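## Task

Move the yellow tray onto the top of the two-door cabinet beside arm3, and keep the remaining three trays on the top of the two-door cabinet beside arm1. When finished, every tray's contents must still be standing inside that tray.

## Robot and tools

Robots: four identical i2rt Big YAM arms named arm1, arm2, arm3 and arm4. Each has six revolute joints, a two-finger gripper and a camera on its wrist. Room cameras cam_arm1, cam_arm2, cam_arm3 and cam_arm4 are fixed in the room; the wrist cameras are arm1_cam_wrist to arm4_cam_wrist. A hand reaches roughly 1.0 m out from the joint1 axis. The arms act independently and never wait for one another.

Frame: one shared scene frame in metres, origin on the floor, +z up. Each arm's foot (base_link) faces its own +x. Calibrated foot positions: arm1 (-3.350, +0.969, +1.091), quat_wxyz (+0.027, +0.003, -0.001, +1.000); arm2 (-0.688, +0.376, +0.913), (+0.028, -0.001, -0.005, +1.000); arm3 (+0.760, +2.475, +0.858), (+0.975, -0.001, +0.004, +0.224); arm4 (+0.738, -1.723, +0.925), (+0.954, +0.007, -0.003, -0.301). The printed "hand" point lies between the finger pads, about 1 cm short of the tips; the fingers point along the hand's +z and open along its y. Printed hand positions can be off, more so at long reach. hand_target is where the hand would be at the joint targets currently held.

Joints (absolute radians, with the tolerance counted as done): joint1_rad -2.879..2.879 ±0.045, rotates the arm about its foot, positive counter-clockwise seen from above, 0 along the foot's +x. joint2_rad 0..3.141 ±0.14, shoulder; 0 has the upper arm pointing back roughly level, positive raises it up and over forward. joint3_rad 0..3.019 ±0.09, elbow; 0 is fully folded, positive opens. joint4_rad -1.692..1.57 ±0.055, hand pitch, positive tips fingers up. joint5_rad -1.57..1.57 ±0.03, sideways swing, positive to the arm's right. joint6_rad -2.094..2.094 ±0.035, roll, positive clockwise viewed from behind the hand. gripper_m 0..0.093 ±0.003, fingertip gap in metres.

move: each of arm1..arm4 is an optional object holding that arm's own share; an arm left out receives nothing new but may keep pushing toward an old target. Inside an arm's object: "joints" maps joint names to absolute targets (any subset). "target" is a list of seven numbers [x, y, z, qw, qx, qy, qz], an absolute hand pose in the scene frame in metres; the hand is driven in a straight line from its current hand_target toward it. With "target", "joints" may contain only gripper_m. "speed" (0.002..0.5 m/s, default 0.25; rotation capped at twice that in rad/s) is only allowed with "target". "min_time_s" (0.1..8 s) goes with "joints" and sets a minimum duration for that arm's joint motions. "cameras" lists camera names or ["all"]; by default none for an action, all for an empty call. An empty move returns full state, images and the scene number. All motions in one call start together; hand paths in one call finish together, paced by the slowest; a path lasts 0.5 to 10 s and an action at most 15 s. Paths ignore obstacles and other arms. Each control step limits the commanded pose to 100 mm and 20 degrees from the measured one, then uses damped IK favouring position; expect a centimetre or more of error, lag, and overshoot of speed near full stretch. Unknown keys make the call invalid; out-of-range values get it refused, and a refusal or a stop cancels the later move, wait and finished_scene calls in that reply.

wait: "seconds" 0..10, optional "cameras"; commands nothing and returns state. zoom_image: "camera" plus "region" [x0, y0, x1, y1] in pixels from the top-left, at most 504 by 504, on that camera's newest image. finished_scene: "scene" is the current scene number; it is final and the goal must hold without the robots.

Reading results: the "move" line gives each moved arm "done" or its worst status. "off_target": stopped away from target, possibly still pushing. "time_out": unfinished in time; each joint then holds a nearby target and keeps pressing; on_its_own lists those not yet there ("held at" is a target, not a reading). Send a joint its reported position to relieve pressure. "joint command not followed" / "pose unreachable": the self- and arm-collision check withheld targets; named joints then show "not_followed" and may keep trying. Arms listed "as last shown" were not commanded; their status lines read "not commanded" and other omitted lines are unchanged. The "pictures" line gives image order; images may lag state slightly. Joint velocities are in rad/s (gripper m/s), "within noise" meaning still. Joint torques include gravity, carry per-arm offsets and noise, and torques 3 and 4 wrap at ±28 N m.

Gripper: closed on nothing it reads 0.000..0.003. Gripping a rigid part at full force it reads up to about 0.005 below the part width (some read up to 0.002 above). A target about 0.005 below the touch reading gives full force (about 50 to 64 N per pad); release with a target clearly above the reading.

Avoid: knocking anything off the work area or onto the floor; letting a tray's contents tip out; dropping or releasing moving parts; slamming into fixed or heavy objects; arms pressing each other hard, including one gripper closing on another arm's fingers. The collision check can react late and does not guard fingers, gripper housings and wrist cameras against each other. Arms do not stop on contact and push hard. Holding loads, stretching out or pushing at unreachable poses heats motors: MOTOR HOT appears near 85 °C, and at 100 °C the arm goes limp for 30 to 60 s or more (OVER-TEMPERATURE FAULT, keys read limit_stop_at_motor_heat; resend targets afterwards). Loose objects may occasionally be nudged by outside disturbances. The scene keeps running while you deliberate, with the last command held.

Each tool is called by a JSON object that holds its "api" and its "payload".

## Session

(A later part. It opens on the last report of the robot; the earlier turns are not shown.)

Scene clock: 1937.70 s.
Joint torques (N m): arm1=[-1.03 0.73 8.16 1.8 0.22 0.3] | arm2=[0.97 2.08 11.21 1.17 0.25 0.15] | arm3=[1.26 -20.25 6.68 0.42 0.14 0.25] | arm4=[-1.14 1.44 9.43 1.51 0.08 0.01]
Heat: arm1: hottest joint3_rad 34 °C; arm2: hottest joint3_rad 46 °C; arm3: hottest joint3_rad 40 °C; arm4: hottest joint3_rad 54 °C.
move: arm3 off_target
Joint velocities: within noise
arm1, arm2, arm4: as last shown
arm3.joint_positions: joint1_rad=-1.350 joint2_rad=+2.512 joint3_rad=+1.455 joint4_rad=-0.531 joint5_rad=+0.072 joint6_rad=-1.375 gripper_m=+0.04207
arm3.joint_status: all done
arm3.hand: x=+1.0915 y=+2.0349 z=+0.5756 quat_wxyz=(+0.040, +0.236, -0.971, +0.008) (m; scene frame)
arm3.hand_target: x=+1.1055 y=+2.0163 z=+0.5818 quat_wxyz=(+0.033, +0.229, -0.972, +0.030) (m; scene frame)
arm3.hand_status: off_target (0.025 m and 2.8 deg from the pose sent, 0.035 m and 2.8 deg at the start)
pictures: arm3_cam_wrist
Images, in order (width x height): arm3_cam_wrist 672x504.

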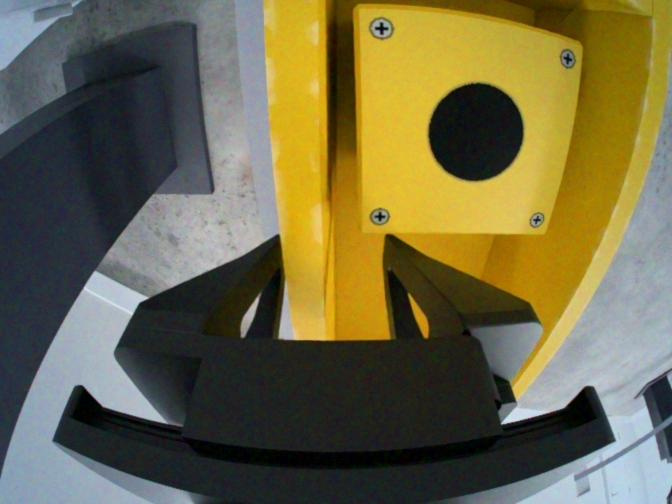

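{"api": "move", "payload": {"arm3": {"target": [1.1005, 2.0245, 0.583, -0.0328, -0.2292, 0.9734, -0.0301], "speed": 0.05, "joints": {"gripper_m": 0.042}}, "cameras": ["arm3_cam_wrist"]}}

{"api": "zoom_image", "payload": {"camera": "arm3_cam_wrist", "region": [200, 0, 500, 340]}}

Scene clock: 1963.57 s.
Joint torques (N m): arm1=[-0.91 0.79 8.18 1.78 0.21 0.31] | arm2=[1.44 0.85 11.02 1.35 0.29 0.23] | arm3=[1.44 -21.66 3.69 0.51 0.14 0.27] | arm4=[-0.79 1.9 9.39 1.65 0.1 0]
Heat: arm1: hottest joint3_rad 34 °C; arm2: hottest joint3_rad 46 °C; arm3: hottest joint3_rad 41 °C; arm4: hottest joint3_rad 54 °C.
move: arm3 off_target
Joint velocities: within noise
arm1.joint_positions: joint1_rad=+0.610 joint2_rad=+0.623 joint3_rad=+1.330 joint4_rad=-1.190 joint5_rad=+0.000 joint6_rad=-0.016 gripper_m=+0.04492
arm1.joint_status: not commanded
arm1.hand: x=-3.5708 y=+0.8287 z=+1.6321 quat_wxyz=(+0.137, +0.819, +0.242, -0.501) (m; scene frame)
arm1.hand_target: x=-3.5736 y=+0.8301 z=+1.6280 quat_wxyz=(+0.136, +0.827, +0.233, -0.494) (m; scene frame)
arm1.hand_status: not commanded
arm2.joint_positions: joint1_rad=-1.158 joint2_rad=+0.637 joint3_rad=+1.348 joint4_rad=-1.189 joint5_rad=-0.004 joint6_rad=-0.015 gripper_m=+0.04491
arm2.joint_status: not commanded
arm2.hand: x=-0.7828 y=+0.6214 z=+1.4609 quat_wxyz=(-0.302, +0.705, -0.479, -0.428) (m; scene frame)
arm2.hand_target: x=-0.7803 y=+0.6165 z=+1.4770 quat_wxyz=(-0.305, +0.696, -0.481, -0.437) (m; scene frame)
arm2.hand_status: not commanded
arm3.joint_positions: joint1_rad=-1.350 joint2_rad=+2.512 joint3_rad=+1.455 joint4_rad=-0.511 joint5_rad=+0.072 joint6_rad=-1.375 gripper_m=+0.04207
arm3.joint_status: all done
arm3.hand: x=+1.0946 y=+2.0310 z=+0.5756 quat_wxyz=(+0.036, +0.236, -0.971, +0.017) (m; scene frame)
arm3.hand_target: x=+1.1004 y=+2.0245 z=+0.5830 quat_wxyz=(+0.033, +0.229, -0.972, +0.030) (m; scene frame)
arm3.hand_status: off_target (0.012 m and 1.7 deg from the pose sent, 0.015 m and 2.8 deg at the start)
arm4.joint_positions: joint1_rad=-0.674 joint2_rad=+0.598 joint3_rad=+1.422 joint4_rad=-1.373 joint5_rad=+0.010 joint6_rad=+0.589 gripper_m=+0.09396
arm4.joint_status: not commanded
arm4.hand: x=+0.7921 y=-1.9387 z=+1.4740 quat_wxyz=(-0.457, -0.708, -0.513, +0.164) (m; scene frame)
arm4.hand_target: x=+0.7911 y=-1.9359 z=+1.4847 quat_wxyz=(-0.467, -0.703, -0.509, +0.168) (m; scene frame)
arm4.hand_status: not commanded
pictures: arm3_cam_wrist
Images, in order (width x height): arm3_cam_wrist 672x504.

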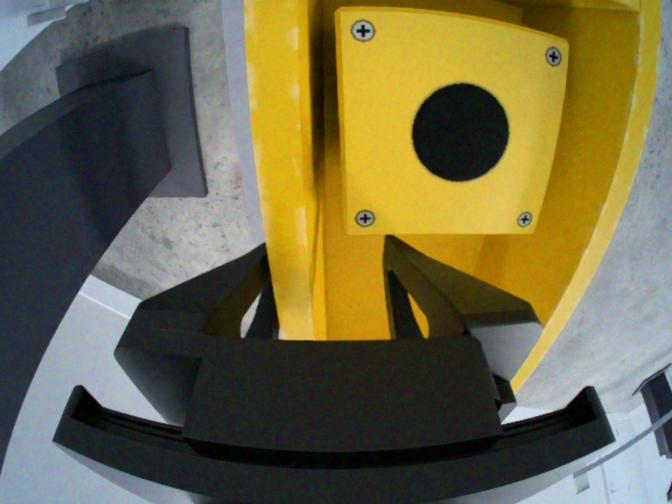

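Scaled by 1.482 from the camera's 672x504 image, which has a finer 960x720 frame.

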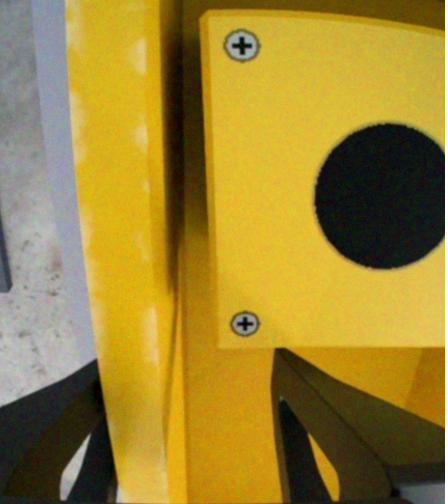

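{"api": "move", "payload": {"arm3": {"target": [1.0930, 2.0360, 0.585, -0.0328, -0.2292, 0.9734, -0.0301], "speed": 0.05, "joints": {"gripper_m": 0.042}}, "cameras": ["arm3_cam_wrist"]}}

{"api": "zoom_image", "payload": {"camera": "arm3_cam_wrist", "region": [200, 0, 500, 340]}}

Scene clock: 1985.47 s.
Joint torques (N m): arm1=[-0.91 0.91 8.17 1.74 0.22 0.31] | arm2=[1.67 1.55 10.74 1.29 0.25 0.22] | arm3=[1.67 -23 2.76 0.42 0.14 0.28] | arm4=[-1.14 1.26 9.43 1.52 0.09 0.02]
Heat: arm1: hottest joint3_rad 34 °C; arm2: hottest joint3_rad 46 °C; arm3: hottest joint3_rad 40 °C; arm4: hottest joint3_rad 54 °C.
move: arm3 off_target
Joint velocities: within noise
arm1, arm2, arm4: as last shown
arm3.joint_positions: joint1_rad=-1.350 joint2_rad=+2.509 joint3_rad=+1.412 joint4_rad=-0.481 joint5_rad=+0.072 joint6_rad=-1.372 gripper_m=+0.04207
arm3.joint_status: all done
arm3.hand: x=+1.0842 y=+2.0440 z=+0.5695 quat_wxyz=(+0.038, +0.235, -0.971, +0.012) (m; scene frame)
arm3.hand_target: x=+1.0929 y=+2.0361 z=+0.5848 quat_wxyz=(+0.033, +0.229, -0.972, +0.030) (m; scene frame)
arm3.hand_status: off_target (0.020 m and 2.2 deg from the pose sent, 0.011 m and 1.7 deg at the start)
pictures: arm3_cam_wrist
Images, in order (width x height): arm3_cam_wrist 672x504.

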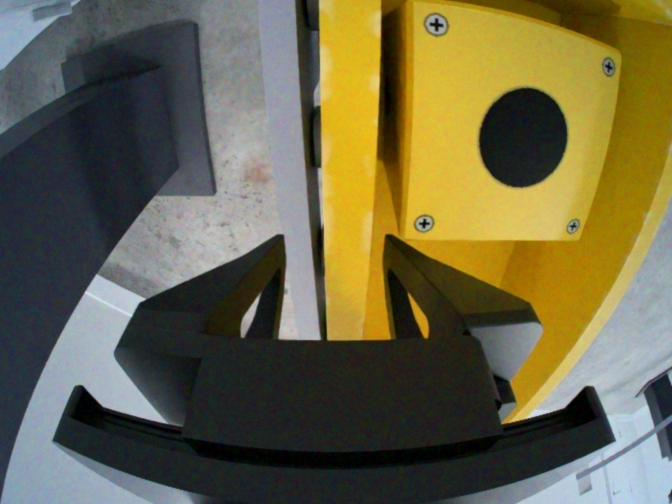

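Scaled by 1.482 from the camera's 672x504 image, which has a finer 960x720 frame.

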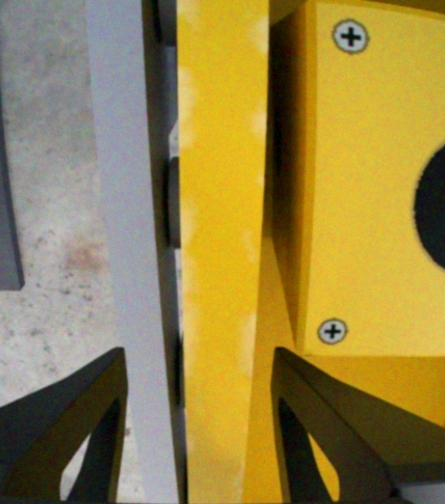

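{"api": "move", "payload": {"arm3": {"joints": {"gripper_m": 0.002}}, "cameras": ["arm3_cam_wrist"]}}

Scene clock: 1997.33 s.
Joint torques (N m): arm1=[-0.91 0.85 8.17 1.72 0.22 0.31] | arm2=[-0.03 1.96 10.92 1.48 0.22 0.24] | arm3=[1.67 -22.18 2.92 0.28 0 0.28] | arm4=[-1.2 1.2 9.42 1.55 0.08 0.02]
Heat: arm1: hottest joint3_rad 34 °C; arm2: hottest joint3_rad 47 °C; arm3: hottest joint3_rad 39 °C; arm4: hottest joint3_rad 54 °C.
move: arm3 off_target
Joint velocities: within noise
arm1, arm2, arm4: as last shown
arm3.joint_positions: joint1_rad=-1.350 joint2_rad=+2.503 joint3_rad=+1.411 joint4_rad=-0.476 joint5_rad=+0.076 joint6_rad=-1.373 gripper_m=+0.01219
arm3.joint_status: gripper_m off_target (ended at +0.01222, target +0.00200)
arm3.hand: x=+1.0859 y=+2.0413 z=+0.5726 quat_wxyz=(+0.038, +0.235, -0.971, +0.018) (m; scene frame)
arm3.hand_target: x=+1.0930 y=+2.0362 z=+0.5848 quat_wxyz=(+0.033, +0.229, -0.972, +0.030) (m; scene frame)
arm3.hand_status: not commanded
pictures: arm3_cam_wrist
Images, in order (width x height): arm3_cam_wrist 672x504.

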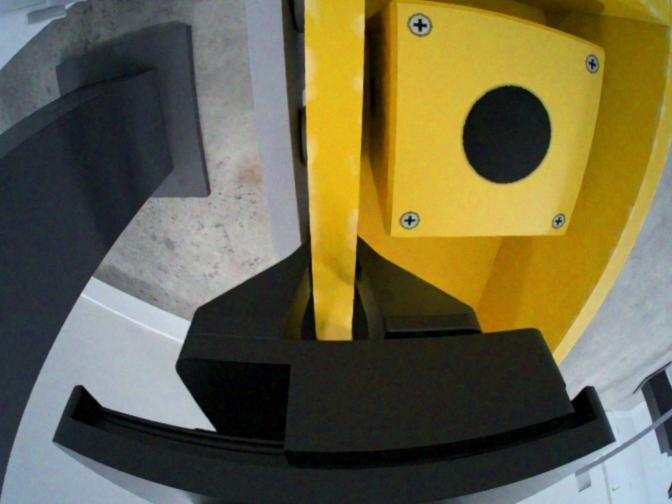

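{"api": "move", "payload": {"arm3": {"target": [1.1000, 2.0225, 0.645, -0.0260, -0.2334, 0.9724, -0.0578], "speed": 0.08, "joints": {"gripper_m": 0.002}}, "cameras": ["arm3_cam_wrist", "cam_arm3"]}}

{"api": "zoom_image", "payload": {"camera": "cam_arm3", "region": [250, 250, 450, 430]}}

Scene clock: 2017.70 s.
Joint torques (N m): arm1=[-0.97 0.79 8.14 1.77 0.23 0.31] | arm2=[1.55 1.32 10.63 1.42 0.26 0.16] | arm3=[1.38 -25.29 3.7 -0.13 0.15 0.16] | arm4=[-1.26 1.49 9.37 1.55 0.09 0.02]
Heat: arm1: hottest joint3_rad 34 °C; arm2: hottest joint3_rad 47 °C; arm3: hottest joint3_rad 38 °C; arm4: hottest joint3_rad 54 °C.
move: arm3 off_target
Joint velocities: within noise
arm1, arm2, arm4: as last shown
arm3.joint_positions: joint1_rad=-1.350 joint2_rad=+2.415 joint3_rad=+1.354 joint4_rad=-0.489 joint5_rad=+0.083 joint6_rad=-1.376 gripper_m=+0.01219
arm3.joint_status: gripper_m off_target (ended at +0.01219, target +0.00200)
arm3.hand: x=+1.0842 y=+2.0417 z=+0.6080 quat_wxyz=(+0.038, +0.236, -0.971, +0.028) (m; scene frame)
arm3.hand_target: x=+1.0996 y=+2.0231 z=+0.6438 quat_wxyz=(+0.026, +0.233, -0.970, +0.057) (m; scene frame)
arm3.hand_status: off_target (0.045 m and 3.7 deg from the pose sent, 0.076 m and 4.8 deg at the start)
pictures: arm3_cam_wrist, cam_arm3
Images, in order (width x height): arm3_cam_wrist 672x504, cam_arm3 896x504.

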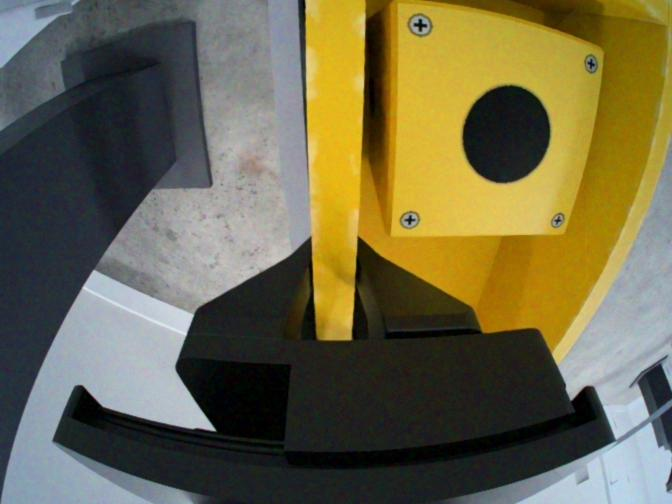

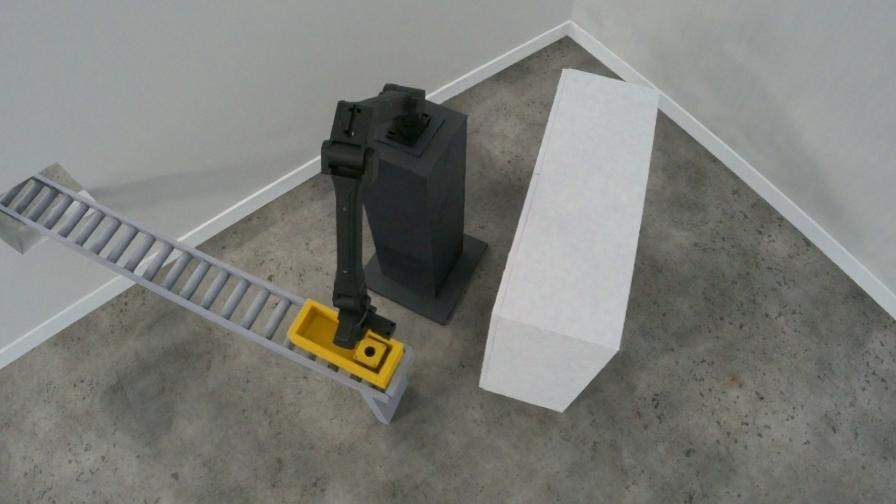

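Scaled by 2.520 from the camera's 896x504 image, which has a finer 1280x720 frame.

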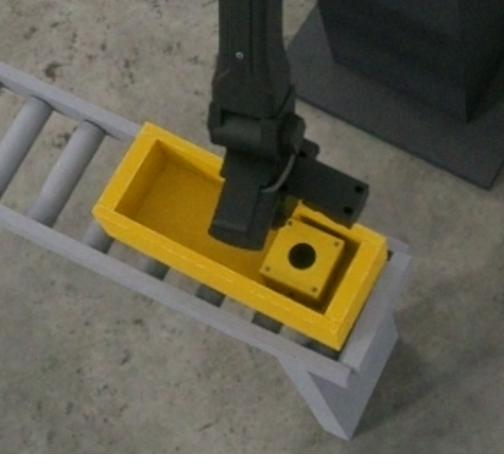

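{"api": "move", "payload": {"arm3": {"target": [1.0950, 2.0300, 1.090, 0.0095, -0.2334, 0.9724, -0.0388], "speed": 0.2, "joints": {"gripper_m": 0.002}}, "cameras": ["arm3_cam_wrist", "cam_arm3"]}}

Scene clock: 2059.30 s.
Joint torques (N m): arm1=[-1.03 0.5 8.17 1.66 0.21 0.3] | arm2=[1.14 1.61 10.82 1.21 0.27 0.24] | arm3=[0.21 -19.96 15.82 -0.32 -0.37 -0.07] | arm4=[-1.03 1.67 9.43 1.57 0.1 0]
Heat: arm1: hottest joint3_rad 34 °C; arm2: hottest joint3_rad 47 °C; arm3: hottest joint3_rad 38 °C; arm4: hottest joint3_rad 54 °C.
move: arm3 off_target
Joint velocities: within noise
arm1, arm2, arm4: as last shown
arm3.joint_positions: joint1_rad=-1.368 joint2_rad=+1.763 joint3_rad=+1.599 joint4_rad=-1.447 joint5_rad=+0.014 joint6_rad=-1.384 gripper_m=+0.01219
arm3.joint_status: gripper_m off_target (ended at +0.01219, target +0.00200)
arm3.hand: x=+1.0808 y=+2.0553 z=+1.0366 quat_wxyz=(+0.019, +0.232, -0.972, -0.015) (m; scene frame)
arm3.hand_target: x=+1.0919 y=+2.0339 z=+1.0904 quat_wxyz=(-0.009, +0.233, -0.972, +0.040) (m; scene frame)
arm3.hand_status: off_target (0.061 m and 6.9 deg from the pose sent, 0.482 m and 5.5 deg at the start; pose on its path clipped on 35 of 109 steps)
pictures: arm3_cam_wrist, cam_arm3
Images, in order (width x height): arm3_cam_wrist 672x504, cam_arm3 896x504.

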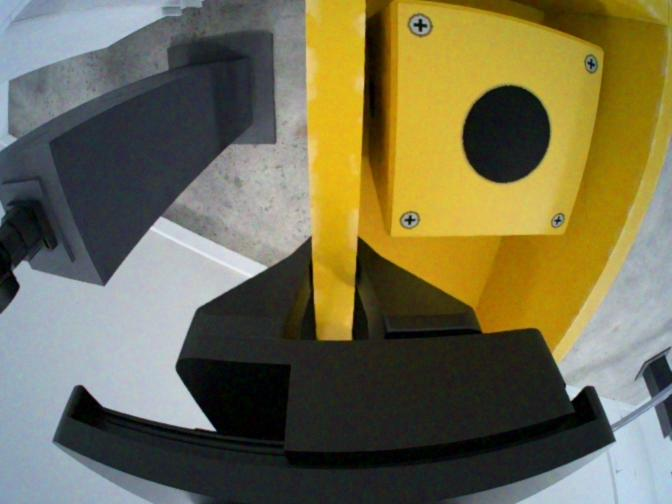

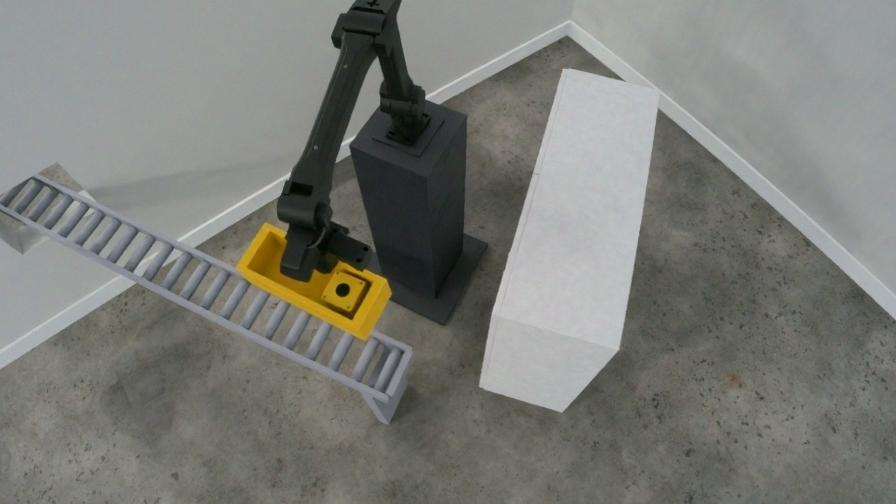

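{"api": "move", "payload": {"arm3": {"joints": {"joint1_rad": 0.06}, "min_time_s": 3.5}, "cameras": ["arm3_cam_wrist", "cam_arm3"]}}

Scene clock: 2073.03 s.
Joint torques (N m): arm1=[-0.97 0.62 8.18 1.73 0.23 0.3] | arm2=[1.32 1.9 10.96 1.36 0.22 0.26] | arm3=[0.91 -20.01 15.79 -0.35 -0.2 -0.03] | arm4=[-1.08 1.14 9.4 1.57 0.11 -0.01]
Heat: arm1: hottest joint3_rad 34 °C; arm2: hottest joint3_rad 47 °C; arm3: hottest joint3_rad 41 °C; arm4: hottest joint3_rad 54 °C.
move: arm3 done
Joint velocities: within noise
arm1, arm2, arm4: as last shown
arm3.joint_positions: joint1_rad=+0.067 joint2_rad=+1.763 joint3_rad=+1.599 joint4_rad=-1.447 joint5_rad=+0.009 joint6_rad=-1.387 gripper_m=+0.01219
arm3.joint_status: all done
arm3.hand: x=+1.2210 y=+2.7359 z=+1.0333 quat_wxyz=(+0.024, +0.815, -0.579, -0.006) (m; scene frame)
arm3.hand_target: x=+1.2437 y=+2.7449 z=+1.0868 quat_wxyz=(-0.032, +0.816, -0.577, +0.019) (m; scene frame)
arm3.hand_status: not commanded
pictures: arm3_cam_wrist, cam_arm3
Images, in order (width x height): arm3_cam_wrist 672x504, cam_arm3 896x504.

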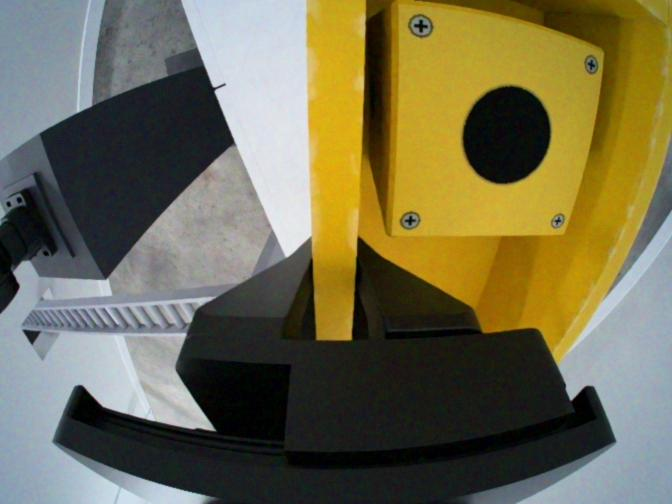

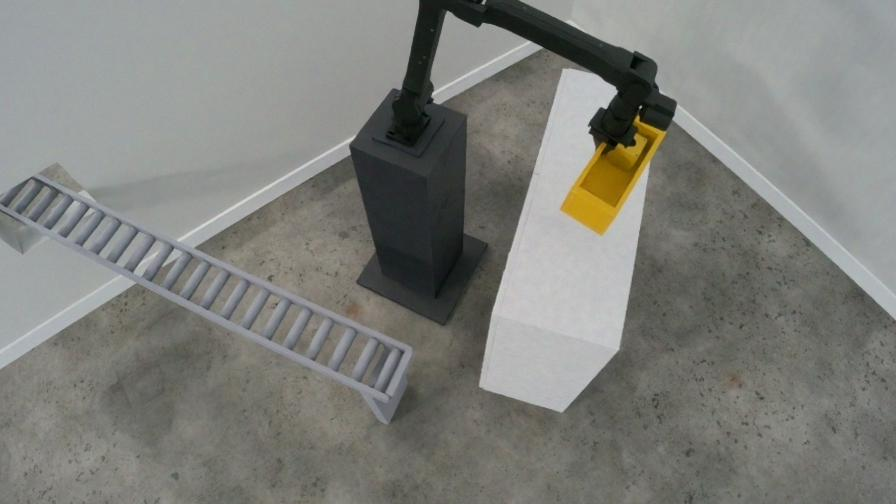

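{"api": "move", "payload": {"arm3": {"target": [1.2380, 2.7420, 0.925, -0.0550, 0.8151, -0.5793, 0.0098], "speed": 0.12, "joints": {"gripper_m": 0.002}}, "cameras": ["arm3_cam_wrist", "cam_arm3"]}}

{"api": "zoom_image", "payload": {"camera": "cam_arm3", "region": [480, 50, 720, 370]}}

Scene clock: 2150.40 s.
Joint torques (N m): arm1=[-0.97 0.97 8.18 1.74 0.22 0.3] | arm2=[0.32 2.14 10.92 1.18 0.25 0.21] | arm3=[0.67 -20.48 7.99 0.9 -0.49 -0.07] | arm4=[-1.14 1.49 9.32 1.62 0.08 -0.01]
Heat: arm1: hottest joint3_rad 34 °C; arm2: hottest joint3_rad 47 °C; arm3: hottest joint3_rad 51 °C; arm4: hottest joint3_rad 54 °C.
move: arm3 off_target
Joint velocities: within noise
arm1, arm2, arm4: as last shown
arm3.joint_positions: joint1_rad=+0.060 joint2_rad=+1.838 joint3_rad=+1.334 joint4_rad=-1.024 joint5_rad=-0.020 joint6_rad=-1.387 gripper_m=+0.01219
arm3.joint_status: gripper_m off_target (ended at +0.01219, target +0.00200)
arm3.hand: x=+1.2236 y=+2.7388 z=+0.8996 quat_wxyz=(-0.020, +0.813, -0.582, -0.002) (m; scene frame)
arm3.hand_target: x=+1.2374 y=+2.7417 z=+0.9252 quat_wxyz=(-0.055, +0.814, -0.578, +0.010) (m; scene frame)
arm3.hand_status: off_target (0.029 m and 4.2 deg from the pose sent, 0.110 m and 9.2 deg at the start)
pictures: arm3_cam_wrist, cam_arm3
Images, in order (width x height): arm3_cam_wrist 672x504, cam_arm3 896x504.

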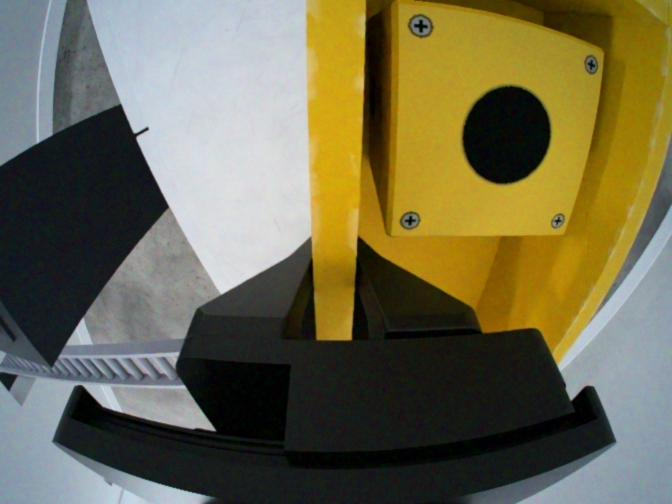

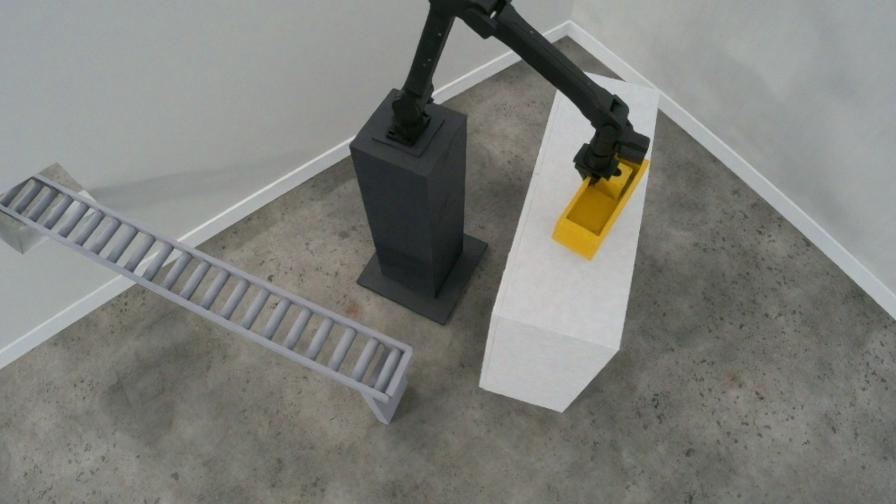

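Scaled by 1.575 from the camera's 896x504 image, which has a finer 1280x720 frame.

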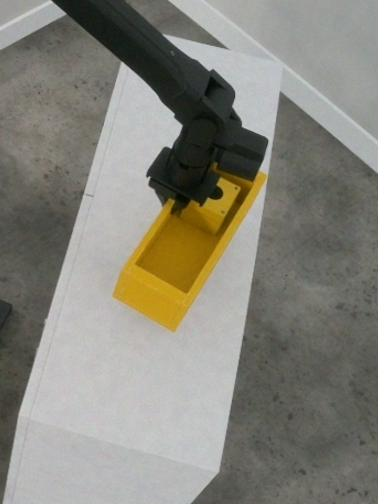

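{"api": "move", "payload": {"arm3": {"target": [1.2350, 2.7400, 0.925, -0.0305, 0.8858, -0.4640, 0.0151], "speed": 0.15, "joints": {"gripper_m": 0.002}}, "cameras": ["arm3_cam_wrist", "cam_arm3"]}}

{"api": "zoom_image", "payload": {"camera": "cam_arm3", "region": [480, 50, 720, 370]}}

Scene clock: 2216.10 s.
Joint torques (N m): arm1=[-1.03 0.91 8.17 1.73 0.21 0.31] | arm2=[0.5 1.44 10.73 1.16 0.25 0.21] | arm3=[1.03 -19.6 9.66 -0.24 -0.14 -0.11] | arm4=[-1.14 1.49 9.37 1.59 0.1 0.01]
Heat: arm1: hottest joint3_rad 34 °C; arm2: hottest joint3_rad 47 °C; arm3: hottest joint3_rad 48 °C; arm4: hottest joint3_rad 55 °C.
move: arm3 off_target
Joint velocities: within noise
arm1, arm2, arm4: as last shown
arm3.joint_positions: joint1_rad=+0.059 joint2_rad=+1.840 joint3_rad=+1.334 joint4_rad=-1.046 joint5_rad=-0.006 joint6_rad=-1.651 gripper_m=+0.01219
arm3.joint_status: gripper_m off_target (ended at +0.01219, target +0.00200)
arm3.hand: x=+1.2198 y=+2.7338 z=+0.8985 quat_wxyz=(-0.006, +0.883, -0.470, +0.000) (m; scene frame)
arm3.hand_target: x=+1.2343 y=+2.7396 z=+0.9252 quat_wxyz=(-0.030, +0.885, -0.464, +0.016) (m; scene frame)
arm3.hand_status: off_target (0.031 m and 3.4 deg from the pose sent, 0.028 m and 16.0 deg at the start)
pictures: arm3_cam_wrist, cam_arm3
Images, in order (width x height): arm3_cam_wrist 672x504, cam_arm3 896x504.

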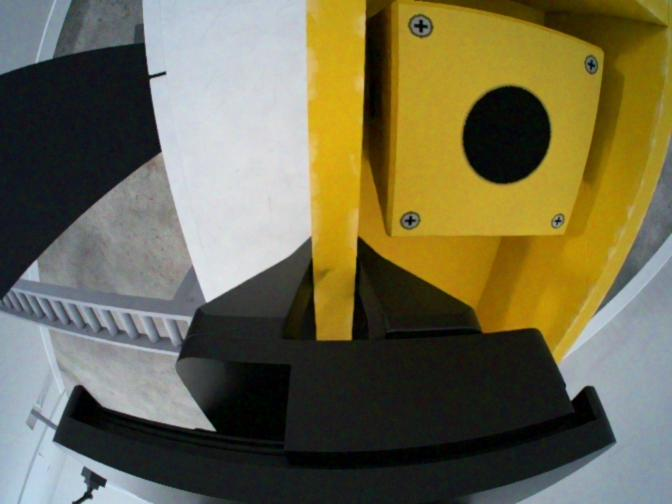

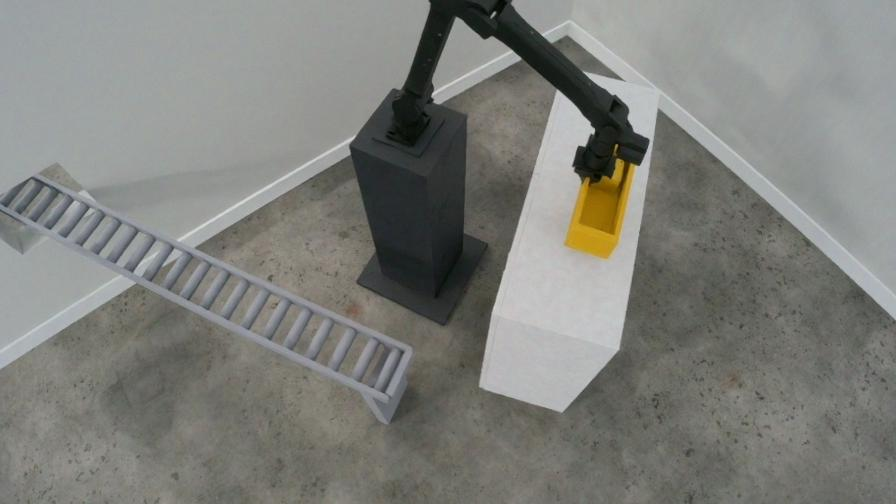

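Scaled by 1.575 from the camera's 896x504 image, which has a finer 1280x720 frame.

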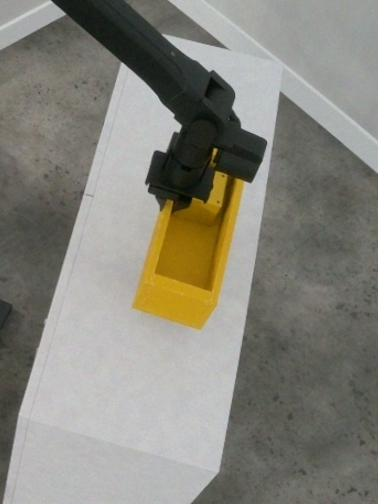

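{"api": "move", "payload": {"arm3": {"target": [1.2330, 2.7390, 0.890, -0.0305, 0.8858, -0.4640, 0.0151], "speed": 0.06, "joints": {"gripper_m": 0.002}}, "cameras": []}}

{"api": "move", "payload": {"arm3": {"target": [1.2320, 2.7385, 0.865, -0.0305, 0.8858, -0.4640, 0.0151], "speed": 0.05, "joints": {"gripper_m": 0.002}}, "cameras": ["arm3_cam_wrist", "cam_arm3"]}}

{"api": "zoom_image", "payload": {"camera": "cam_arm3", "region": [540, 110, 680, 290]}}

Scene clock: 2233.40 s.
Joint torques (N m): arm1=[-0.97 0.85 8.17 1.7 0.23 0.31] | arm2=[1.55 1.85 10.67 1.39 0.2 0.18] | arm3=[1.03 -20.31 7.43 0.69 -0.14 -0.09] | arm4=[-1.38 1.85 9.31 1.58 0.13 0]
Heat: arm1: hottest joint3_rad 34 °C; arm2: hottest joint3_rad 47 °C; arm3: hottest joint3_rad 47 °C; arm4: hottest joint3_rad 55 °C.
move: arm3 off_target
Joint velocities: within noise
arm1.joint_positions: joint1_rad=+0.610 joint2_rad=+0.623 joint3_rad=+1.330 joint4_rad=-1.190 joint5_rad=+0.000 joint6_rad=-0.016 gripper_m=+0.04492
arm1.joint_status: not commanded
arm1.hand: x=-3.5708 y=+0.8287 z=+1.6321 quat_wxyz=(+0.137, +0.819, +0.242, -0.501) (m; scene frame)
arm1.hand_target: x=-3.5736 y=+0.8301 z=+1.6280 quat_wxyz=(+0.136, +0.827, +0.233, -0.494) (m; scene frame)
arm1.hand_status: not commanded
arm2.joint_positions: joint1_rad=-1.158 joint2_rad=+0.637 joint3_rad=+1.348 joint4_rad=-1.189 joint5_rad=-0.004 joint6_rad=-0.015 gripper_m=+0.04491
arm2.joint_status: not commanded
arm2.hand: x=-0.7828 y=+0.6214 z=+1.4609 quat_wxyz=(-0.302, +0.705, -0.479, -0.428) (m; scene frame)
arm2.hand_target: x=-0.7803 y=+0.6165 z=+1.4770 quat_wxyz=(-0.305, +0.696, -0.481, -0.437) (m; scene frame)
arm2.hand_status: not commanded
arm3.joint_positions: joint1_rad=+0.059 joint2_rad=+1.885 joint3_rad=+1.312 joint4_rad=-0.985 joint5_rad=-0.006 joint6_rad=-1.652 gripper_m=+0.01219
arm3.joint_status: gripper_m off_target (ended at +0.01219, target +0.00200)
arm3.hand: x=+1.2203 y=+2.7341 z=+0.8686 quat_wxyz=(-0.004, +0.883, -0.470, -0.002) (m; scene frame)
arm3.hand_target: x=+1.2325 y=+2.7388 z=+0.8900 quat_wxyz=(-0.030, +0.885, -0.464, +0.015) (m; scene frame)
arm3.hand_status: off_target (0.025 m and 3.7 deg from the pose sent, 0.017 m and 3.4 deg at the start)
arm4.joint_positions: joint1_rad=-0.674 joint2_rad=+0.598 joint3_rad=+1.422 joint4_rad=-1.373 joint5_rad=+0.010 joint6_rad=+0.589 gripper_m=+0.09396
arm4.joint_status: not commanded
arm4.hand: x=+0.7921 y=-1.9387 z=+1.4740 quat_wxyz=(-0.457, -0.708, -0.513, +0.164) (m; scene frame)
arm4.hand_target: x=+0.7911 y=-1.9359 z=+1.4847 quat_wxyz=(-0.467, -0.703, -0.509, +0.168) (m; scene frame)
arm4.hand_status: not commanded
pictures: none
No camera images: "cameras" was empty.

Scene clock: 2234.53 s.
Joint torques (N m): arm1=[-1.14 0.73 8.21 1.76 0.22 0.31] | arm2=[1.2 1.03 10.85 1.39 0.2 0.23] | arm3=[1.08 -20.13 6.97 0.69 -0.31 -0.07] | arm4=[-1.26 1.67 9.37 1.57 0.09 0.01]
Heat: arm1: hottest joint3_rad 34 °C; arm2: hottest joint3_rad 47 °C; arm3: hottest joint3_rad 47 °C; arm4: hottest joint3_rad 55 °C.
move: arm3 off_target
Joint velocities: within noise
arm1, arm2, arm4: as last shown
arm3.joint_positions: joint1_rad=+0.059 joint2_rad=+1.915 joint3_rad=+1.288 joint4_rad=-0.925 joint5_rad=-0.002 joint6_rad=-1.653 gripper_m=+0.01219
arm3.joint_status: gripper_m off_target (ended at +0.01219, target +0.00200)
arm3.hand: x=+1.2202 y=+2.7333 z=+0.8460 quat_wxyz=(-0.005, +0.883, -0.469, +0.002) (m; scene frame)
arm3.hand_target: x=+1.2316 y=+2.7383 z=+0.8650 quat_wxyz=(-0.030, +0.885, -0.464, +0.015) (m; scene frame)
arm3.hand_status: off_target (0.023 m and 3.4 deg from the pose sent, 0.013 m and 3.7 deg at the start)
pictures: arm3_cam_wrist, cam_arm3
Images, in order (width x height): arm3_cam_wrist 672x504, cam_arm3 896x504.

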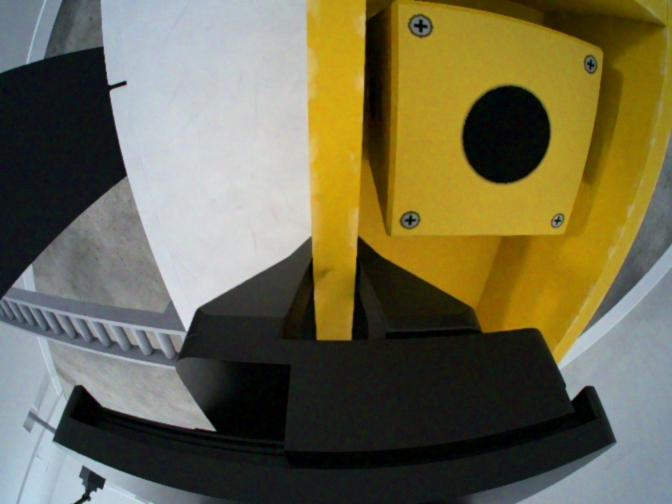

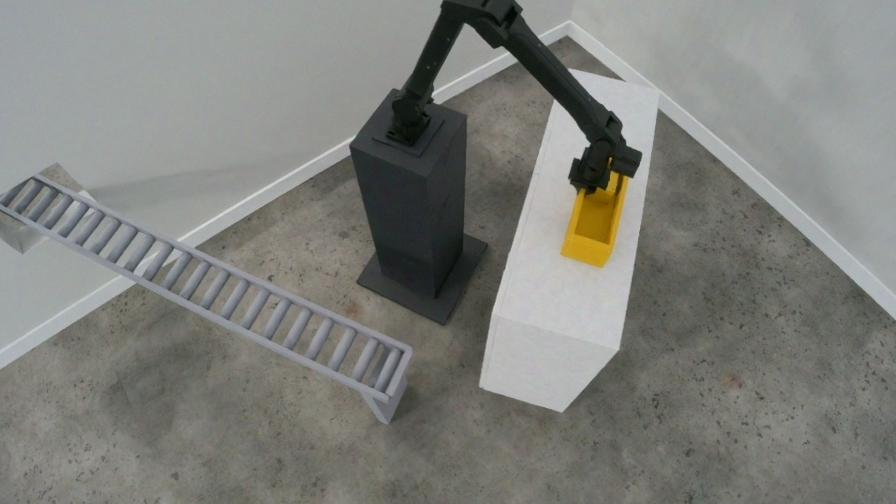

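Scaled by 2.800 from the camera's 896x504 image, which has a finer 1280x720 frame.

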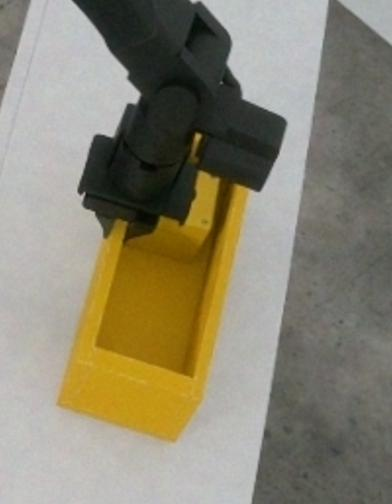

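{"api": "move", "payload": {"arm3": {"target": [1.2310, 2.7380, 0.850, -0.0305, 0.8858, -0.4640, 0.0151], "speed": 0.05, "joints": {"gripper_m": 0.002}}, "cameras": []}}

{"api": "move", "payload": {"arm3": {"target": [1.2305, 2.7378, 0.838, -0.0305, 0.8858, -0.4640, 0.0151], "speed": 0.05, "joints": {"gripper_m": 0.002}}, "cameras": ["arm3_cam_wrist", "cam_arm3"]}}

{"api": "zoom_image", "payload": {"camera": "cam_arm3", "region": [540, 110, 680, 290]}}

Scene clock: 2250.20 s.
Joint torques (N m): arm1=[-0.91 0.62 8.18 1.69 0.22 0.31] | arm2=[0.67 1.79 10.92 1.32 0.32 0.21] | arm3=[1.14 -18.78 6.53 0.73 -0.39 -0.06] | arm4=[-1.2 1.55 9.36 1.58 0.09 0]
Heat: arm1: hottest joint3_rad 34 °C; arm2: hottest joint3_rad 47 °C; arm3: hottest joint3_rad 47 °C; arm4: hottest joint3_rad 55 °C.
move: arm3 off_target
Joint velocities: within noise
arm1, arm2, arm4: as last shown
arm3.joint_positions: joint1_rad=+0.059 joint2_rad=+1.918 joint3_rad=+1.278 joint4_rad=-0.889 joint5_rad=+0.000 joint6_rad=-1.653 gripper_m=+0.01219
arm3.joint_status: gripper_m off_target (ended at +0.01219, target +0.00200)
arm3.hand: x=+1.2239 y=+2.7350 z=+0.8417 quat_wxyz=(-0.015, +0.883, -0.469, +0.009) (m; scene frame)
arm3.hand_target: x=+1.2308 y=+2.7379 z=+0.8501 quat_wxyz=(-0.030, +0.885, -0.464, +0.015) (m; scene frame)
arm3.hand_status: off_target (0.011 m and 2.1 deg from the pose sent, 0.012 m and 3.4 deg at the start)
pictures: none
No camera images: "cameras" was empty.

Scene clock: 2251.17 s.
Joint torques (N m): arm1=[-0.91 0.56 8.13 1.76 0.2 0.3] | arm2=[0.85 2.02 10.7 1.11 0.29 0.23] | arm3=[1.2 -17.73 6.06 0.9 -0.45 -0.07] | arm4=[-1.2 1.32 9.39 1.58 0.1 0.01]
Heat: arm1: hottest joint3_rad 34 °C; arm2: hottest joint3_rad 47 °C; arm3: hottest joint3_rad 46 °C; arm4: hottest joint3_rad 55 °C.
move: arm3 off_target
Joint velocities: within noise
arm1, arm2, arm4: as last shown
arm3.joint_positions: joint1_rad=+0.059 joint2_rad=+1.923 joint3_rad=+1.274 joint4_rad=-0.864 joint5_rad=+0.001 joint6_rad=-1.653 gripper_m=+0.01219
arm3.joint_status: gripper_m off_target (ended at +0.01219, target +0.00200)
arm3.hand: x=+1.2269 y=+2.7364 z=+0.8379 quat_wxyz=(-0.021, +0.883, -0.469, +0.013) (m; scene frame)
arm3.hand_target: x=+1.2306 y=+2.7379 z=+0.8380 quat_wxyz=(-0.030, +0.885, -0.464, +0.015) (m; scene frame)
arm3.hand_status: done (0.004 m and 1.3 deg from the pose sent, 0.008 m and 2.1 deg at the start)
pictures: arm3_cam_wrist, cam_arm3
Images, in order (width x height): arm3_cam_wrist 672x504, cam_arm3 896x504.

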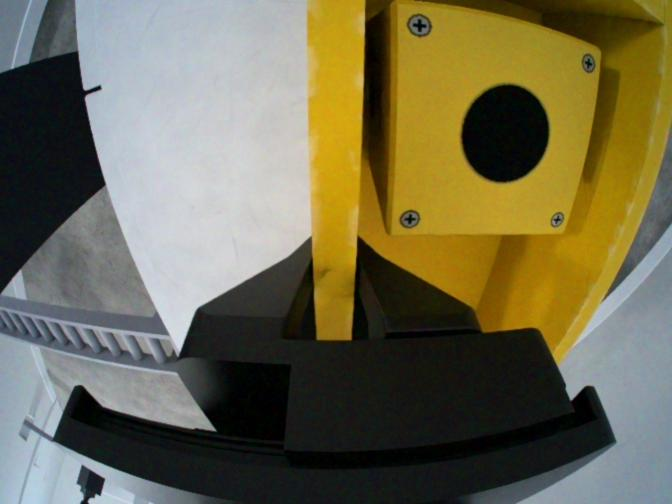

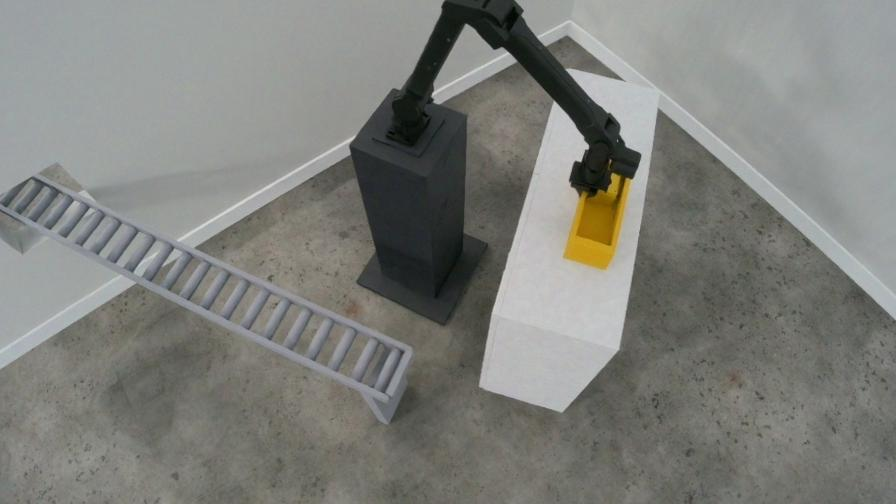

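Scaled by 2.800 from the camera's 896x504 image, which has a finer 1280x720 frame.

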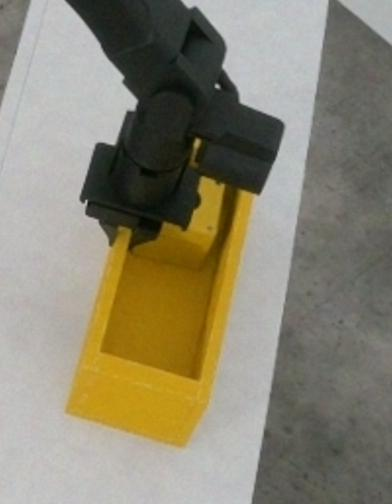

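{"api": "move", "payload": {"arm3": {"target": [1.2290, 2.7368, 0.828, -0.0084, 0.8858, -0.4640, 0.0041], "speed": 0.05, "joints": {"gripper_m": 0.002}}, "cameras": ["arm3_cam_wrist", "cam_arm3"]}}

{"api": "zoom_image", "payload": {"camera": "cam_arm3", "region": [540, 110, 680, 290]}}

Scene clock: 2271.10 s.
Joint torques (N m): arm1=[-0.85 0.91 8.17 1.81 0.21 0.31] | arm2=[0.97 1.38 10.82 1.14 0.27 0.25] | arm3=[1.2 -14.92 8.36 -0.54 -0.28 -0.05] | arm4=[-1.2 1.49 9.4 1.57 0.11 0]
Heat: arm1: hottest joint3_rad 34 °C; arm2: hottest joint3_rad 48 °C; arm3: hottest joint3_rad 44 °C; arm4: hottest joint3_rad 55 °C.
move: arm3 off_target
Joint velocities: within noise
arm1, arm2, arm4: as last shown
arm3.joint_positions: joint1_rad=+0.059 joint2_rad=+1.926 joint3_rad=+1.274 joint4_rad=-0.870 joint5_rad=+0.002 joint6_rad=-1.653 gripper_m=+0.01219
arm3.joint_status: gripper_m off_target (ended at +0.01219, target +0.00200)
arm3.hand: x=+1.2253 y=+2.7352 z=+0.8365 quat_wxyz=(-0.016, +0.883, -0.469, +0.011) (m; scene frame)
arm3.hand_target: x=+1.2288 y=+2.7368 z=+0.8281 quat_wxyz=(-0.009, +0.886, -0.464, +0.004) (m; scene frame)
arm3.hand_status: done (0.009 m and 1.4 deg from the pose sent, 0.010 m and 1.9 deg at the start)
pictures: arm3_cam_wrist, cam_arm3
Images, in order (width x height): arm3_cam_wrist 672x504, cam_arm3 896x504.

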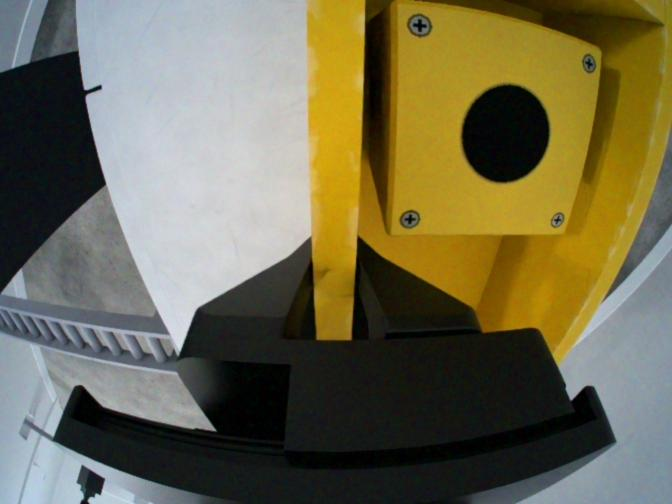

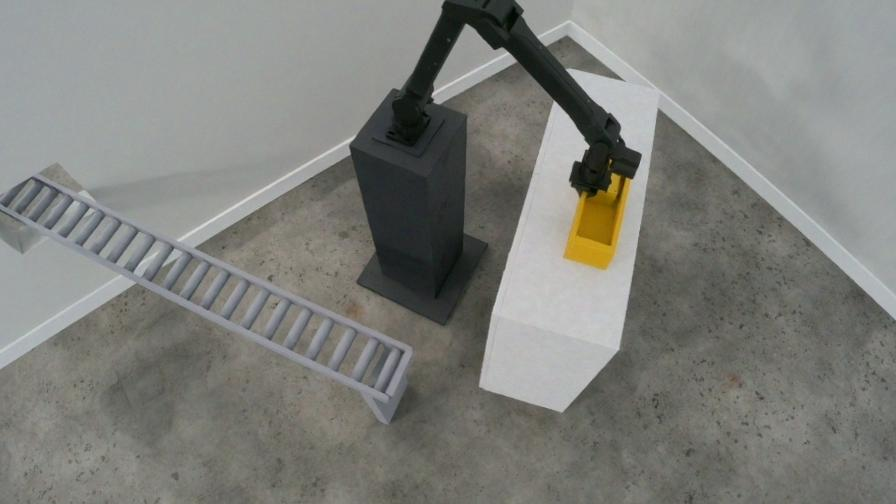

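Scaled by 2.800 from the camera's 896x504 image, which has a finer 1280x720 frame.

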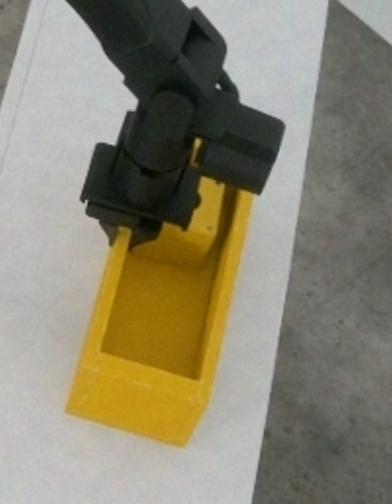

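{"api": "move", "payload": {"arm3": {"target": [1.2270, 2.7358, 0.826, 0.0125, 0.8858, -0.4640, -0.0075], "speed": 0.05, "joints": {"gripper_m": 0.002}}, "cameras": ["cam_arm3"]}}

{"api": "zoom_image", "payload": {"camera": "cam_arm3", "region": [540, 110, 680, 290]}}

Scene clock: 2283.43 s.
Joint torques (N m): arm1=[-0.97 0.79 8.17 1.77 0.22 0.3] | arm2=[1.14 2.14 10.95 1.2 0.2 0.24] | arm3=[1.38 -14.33 8.73 -0.83 -0.21 -0.03] | arm4=[-1.32 1.44 9.42 1.65 0.11 0.01]
Heat: arm1: hottest joint3_rad 34 °C; arm2: hottest joint3_rad 48 °C; arm3: hottest joint3_rad 44 °C; arm4: hottest joint3_rad 55 °C.
move: arm3 off_target
Joint velocities: within noise
arm1, arm2, arm4: as last shown
arm3.joint_positions: joint1_rad=+0.059 joint2_rad=+1.939 joint3_rad=+1.301 joint4_rad=-0.919 joint5_rad=+0.004 joint6_rad=-1.653 gripper_m=+0.01219
arm3.joint_status: gripper_m off_target (ended at +0.01219, target +0.00200)
arm3.hand: x=+1.2246 y=+2.7345 z=+0.8379 quat_wxyz=(-0.001, +0.883, -0.469, +0.003) (m; scene frame)
arm3.hand_target: x=+1.2267 y=+2.7357 z=+0.8262 quat_wxyz=(+0.012, +0.886, -0.464, -0.007) (m; scene frame)
arm3.hand_status: off_target (0.012 m and 2.1 deg from the pose sent, 0.011 m and 4.0 deg at the start)
pictures: cam_arm3
Images, in order (width x height): cam_arm3 896x504.

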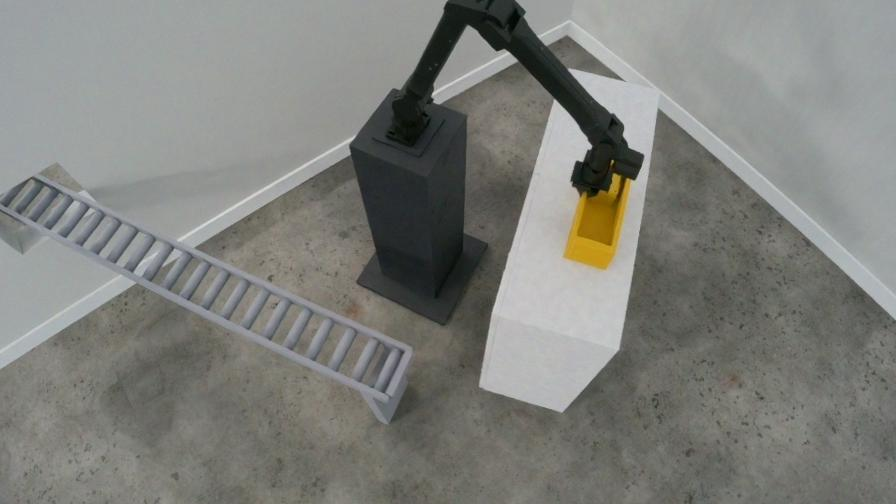

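Scaled by 2.800 from the camera's 896x504 image, which has a finer 1280x720 frame.

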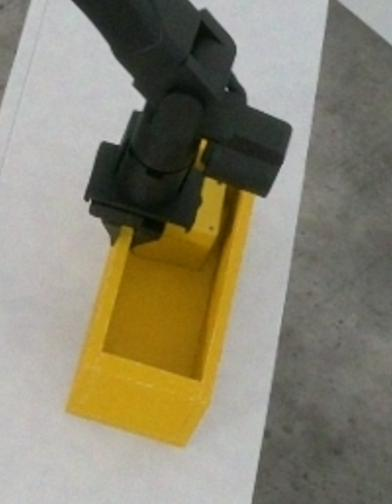

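{"api": "move", "payload": {"arm3": {"joints": {"gripper_m": 0.04}}, "cameras": ["arm3_cam_wrist", "cam_arm3"]}}

Scene clock: 2293.37 s.
Joint torques (N m): arm1=[-0.85 0.91 8.17 1.7 0.22 0.3] | arm2=[0.09 1.44 10.56 1.35 0.17 0.25] | arm3=[1.32 -17.85 8.39 -0.51 -0.2 -0.05] | arm4=[-1.14 1.67 9.42 1.61 0.09 0.01]
Heat: arm1: hottest joint3_rad 34 °C; arm2: hottest joint3_rad 48 °C; arm3: hottest joint3_rad 43 °C; arm4: hottest joint3_rad 55 °C.
move: arm3 done
Joint velocities: within noise
arm1, arm2, arm4: as last shown
arm3.joint_positions: joint1_rad=+0.059 joint2_rad=+1.979 joint3_rad=+1.301 joint4_rad=-0.931 joint5_rad=+0.004 joint6_rad=-1.653 gripper_m=+0.03993
arm3.joint_status: all done
arm3.hand: x=+1.2164 y=+2.7300 z=+0.8179 quat_wxyz=(+0.020, +0.883, -0.469, -0.011) (m; scene frame)
arm3.hand_target: x=+1.2266 y=+2.7357 z=+0.8261 quat_wxyz=(+0.012, +0.886, -0.464, -0.007) (m; scene frame)
arm3.hand_status: not commanded
pictures: arm3_cam_wrist, cam_arm3
Images, in order (width x height): arm3_cam_wrist 672x504, cam_arm3 896x504.

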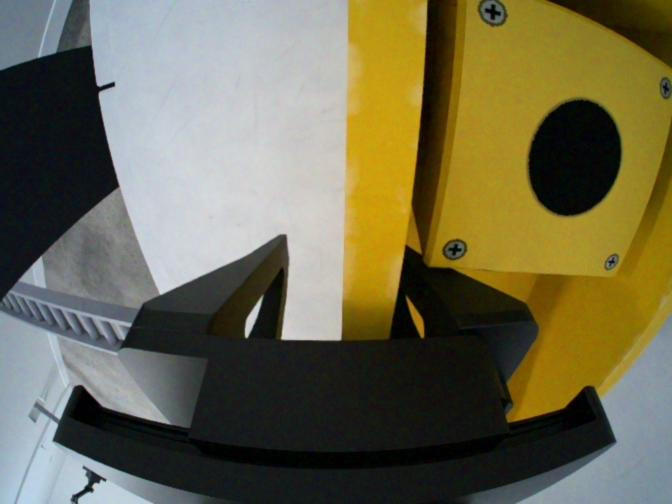

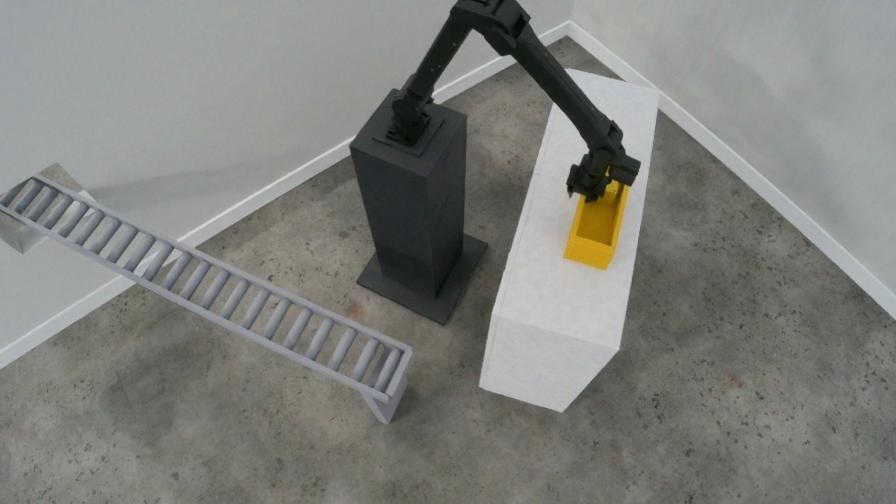

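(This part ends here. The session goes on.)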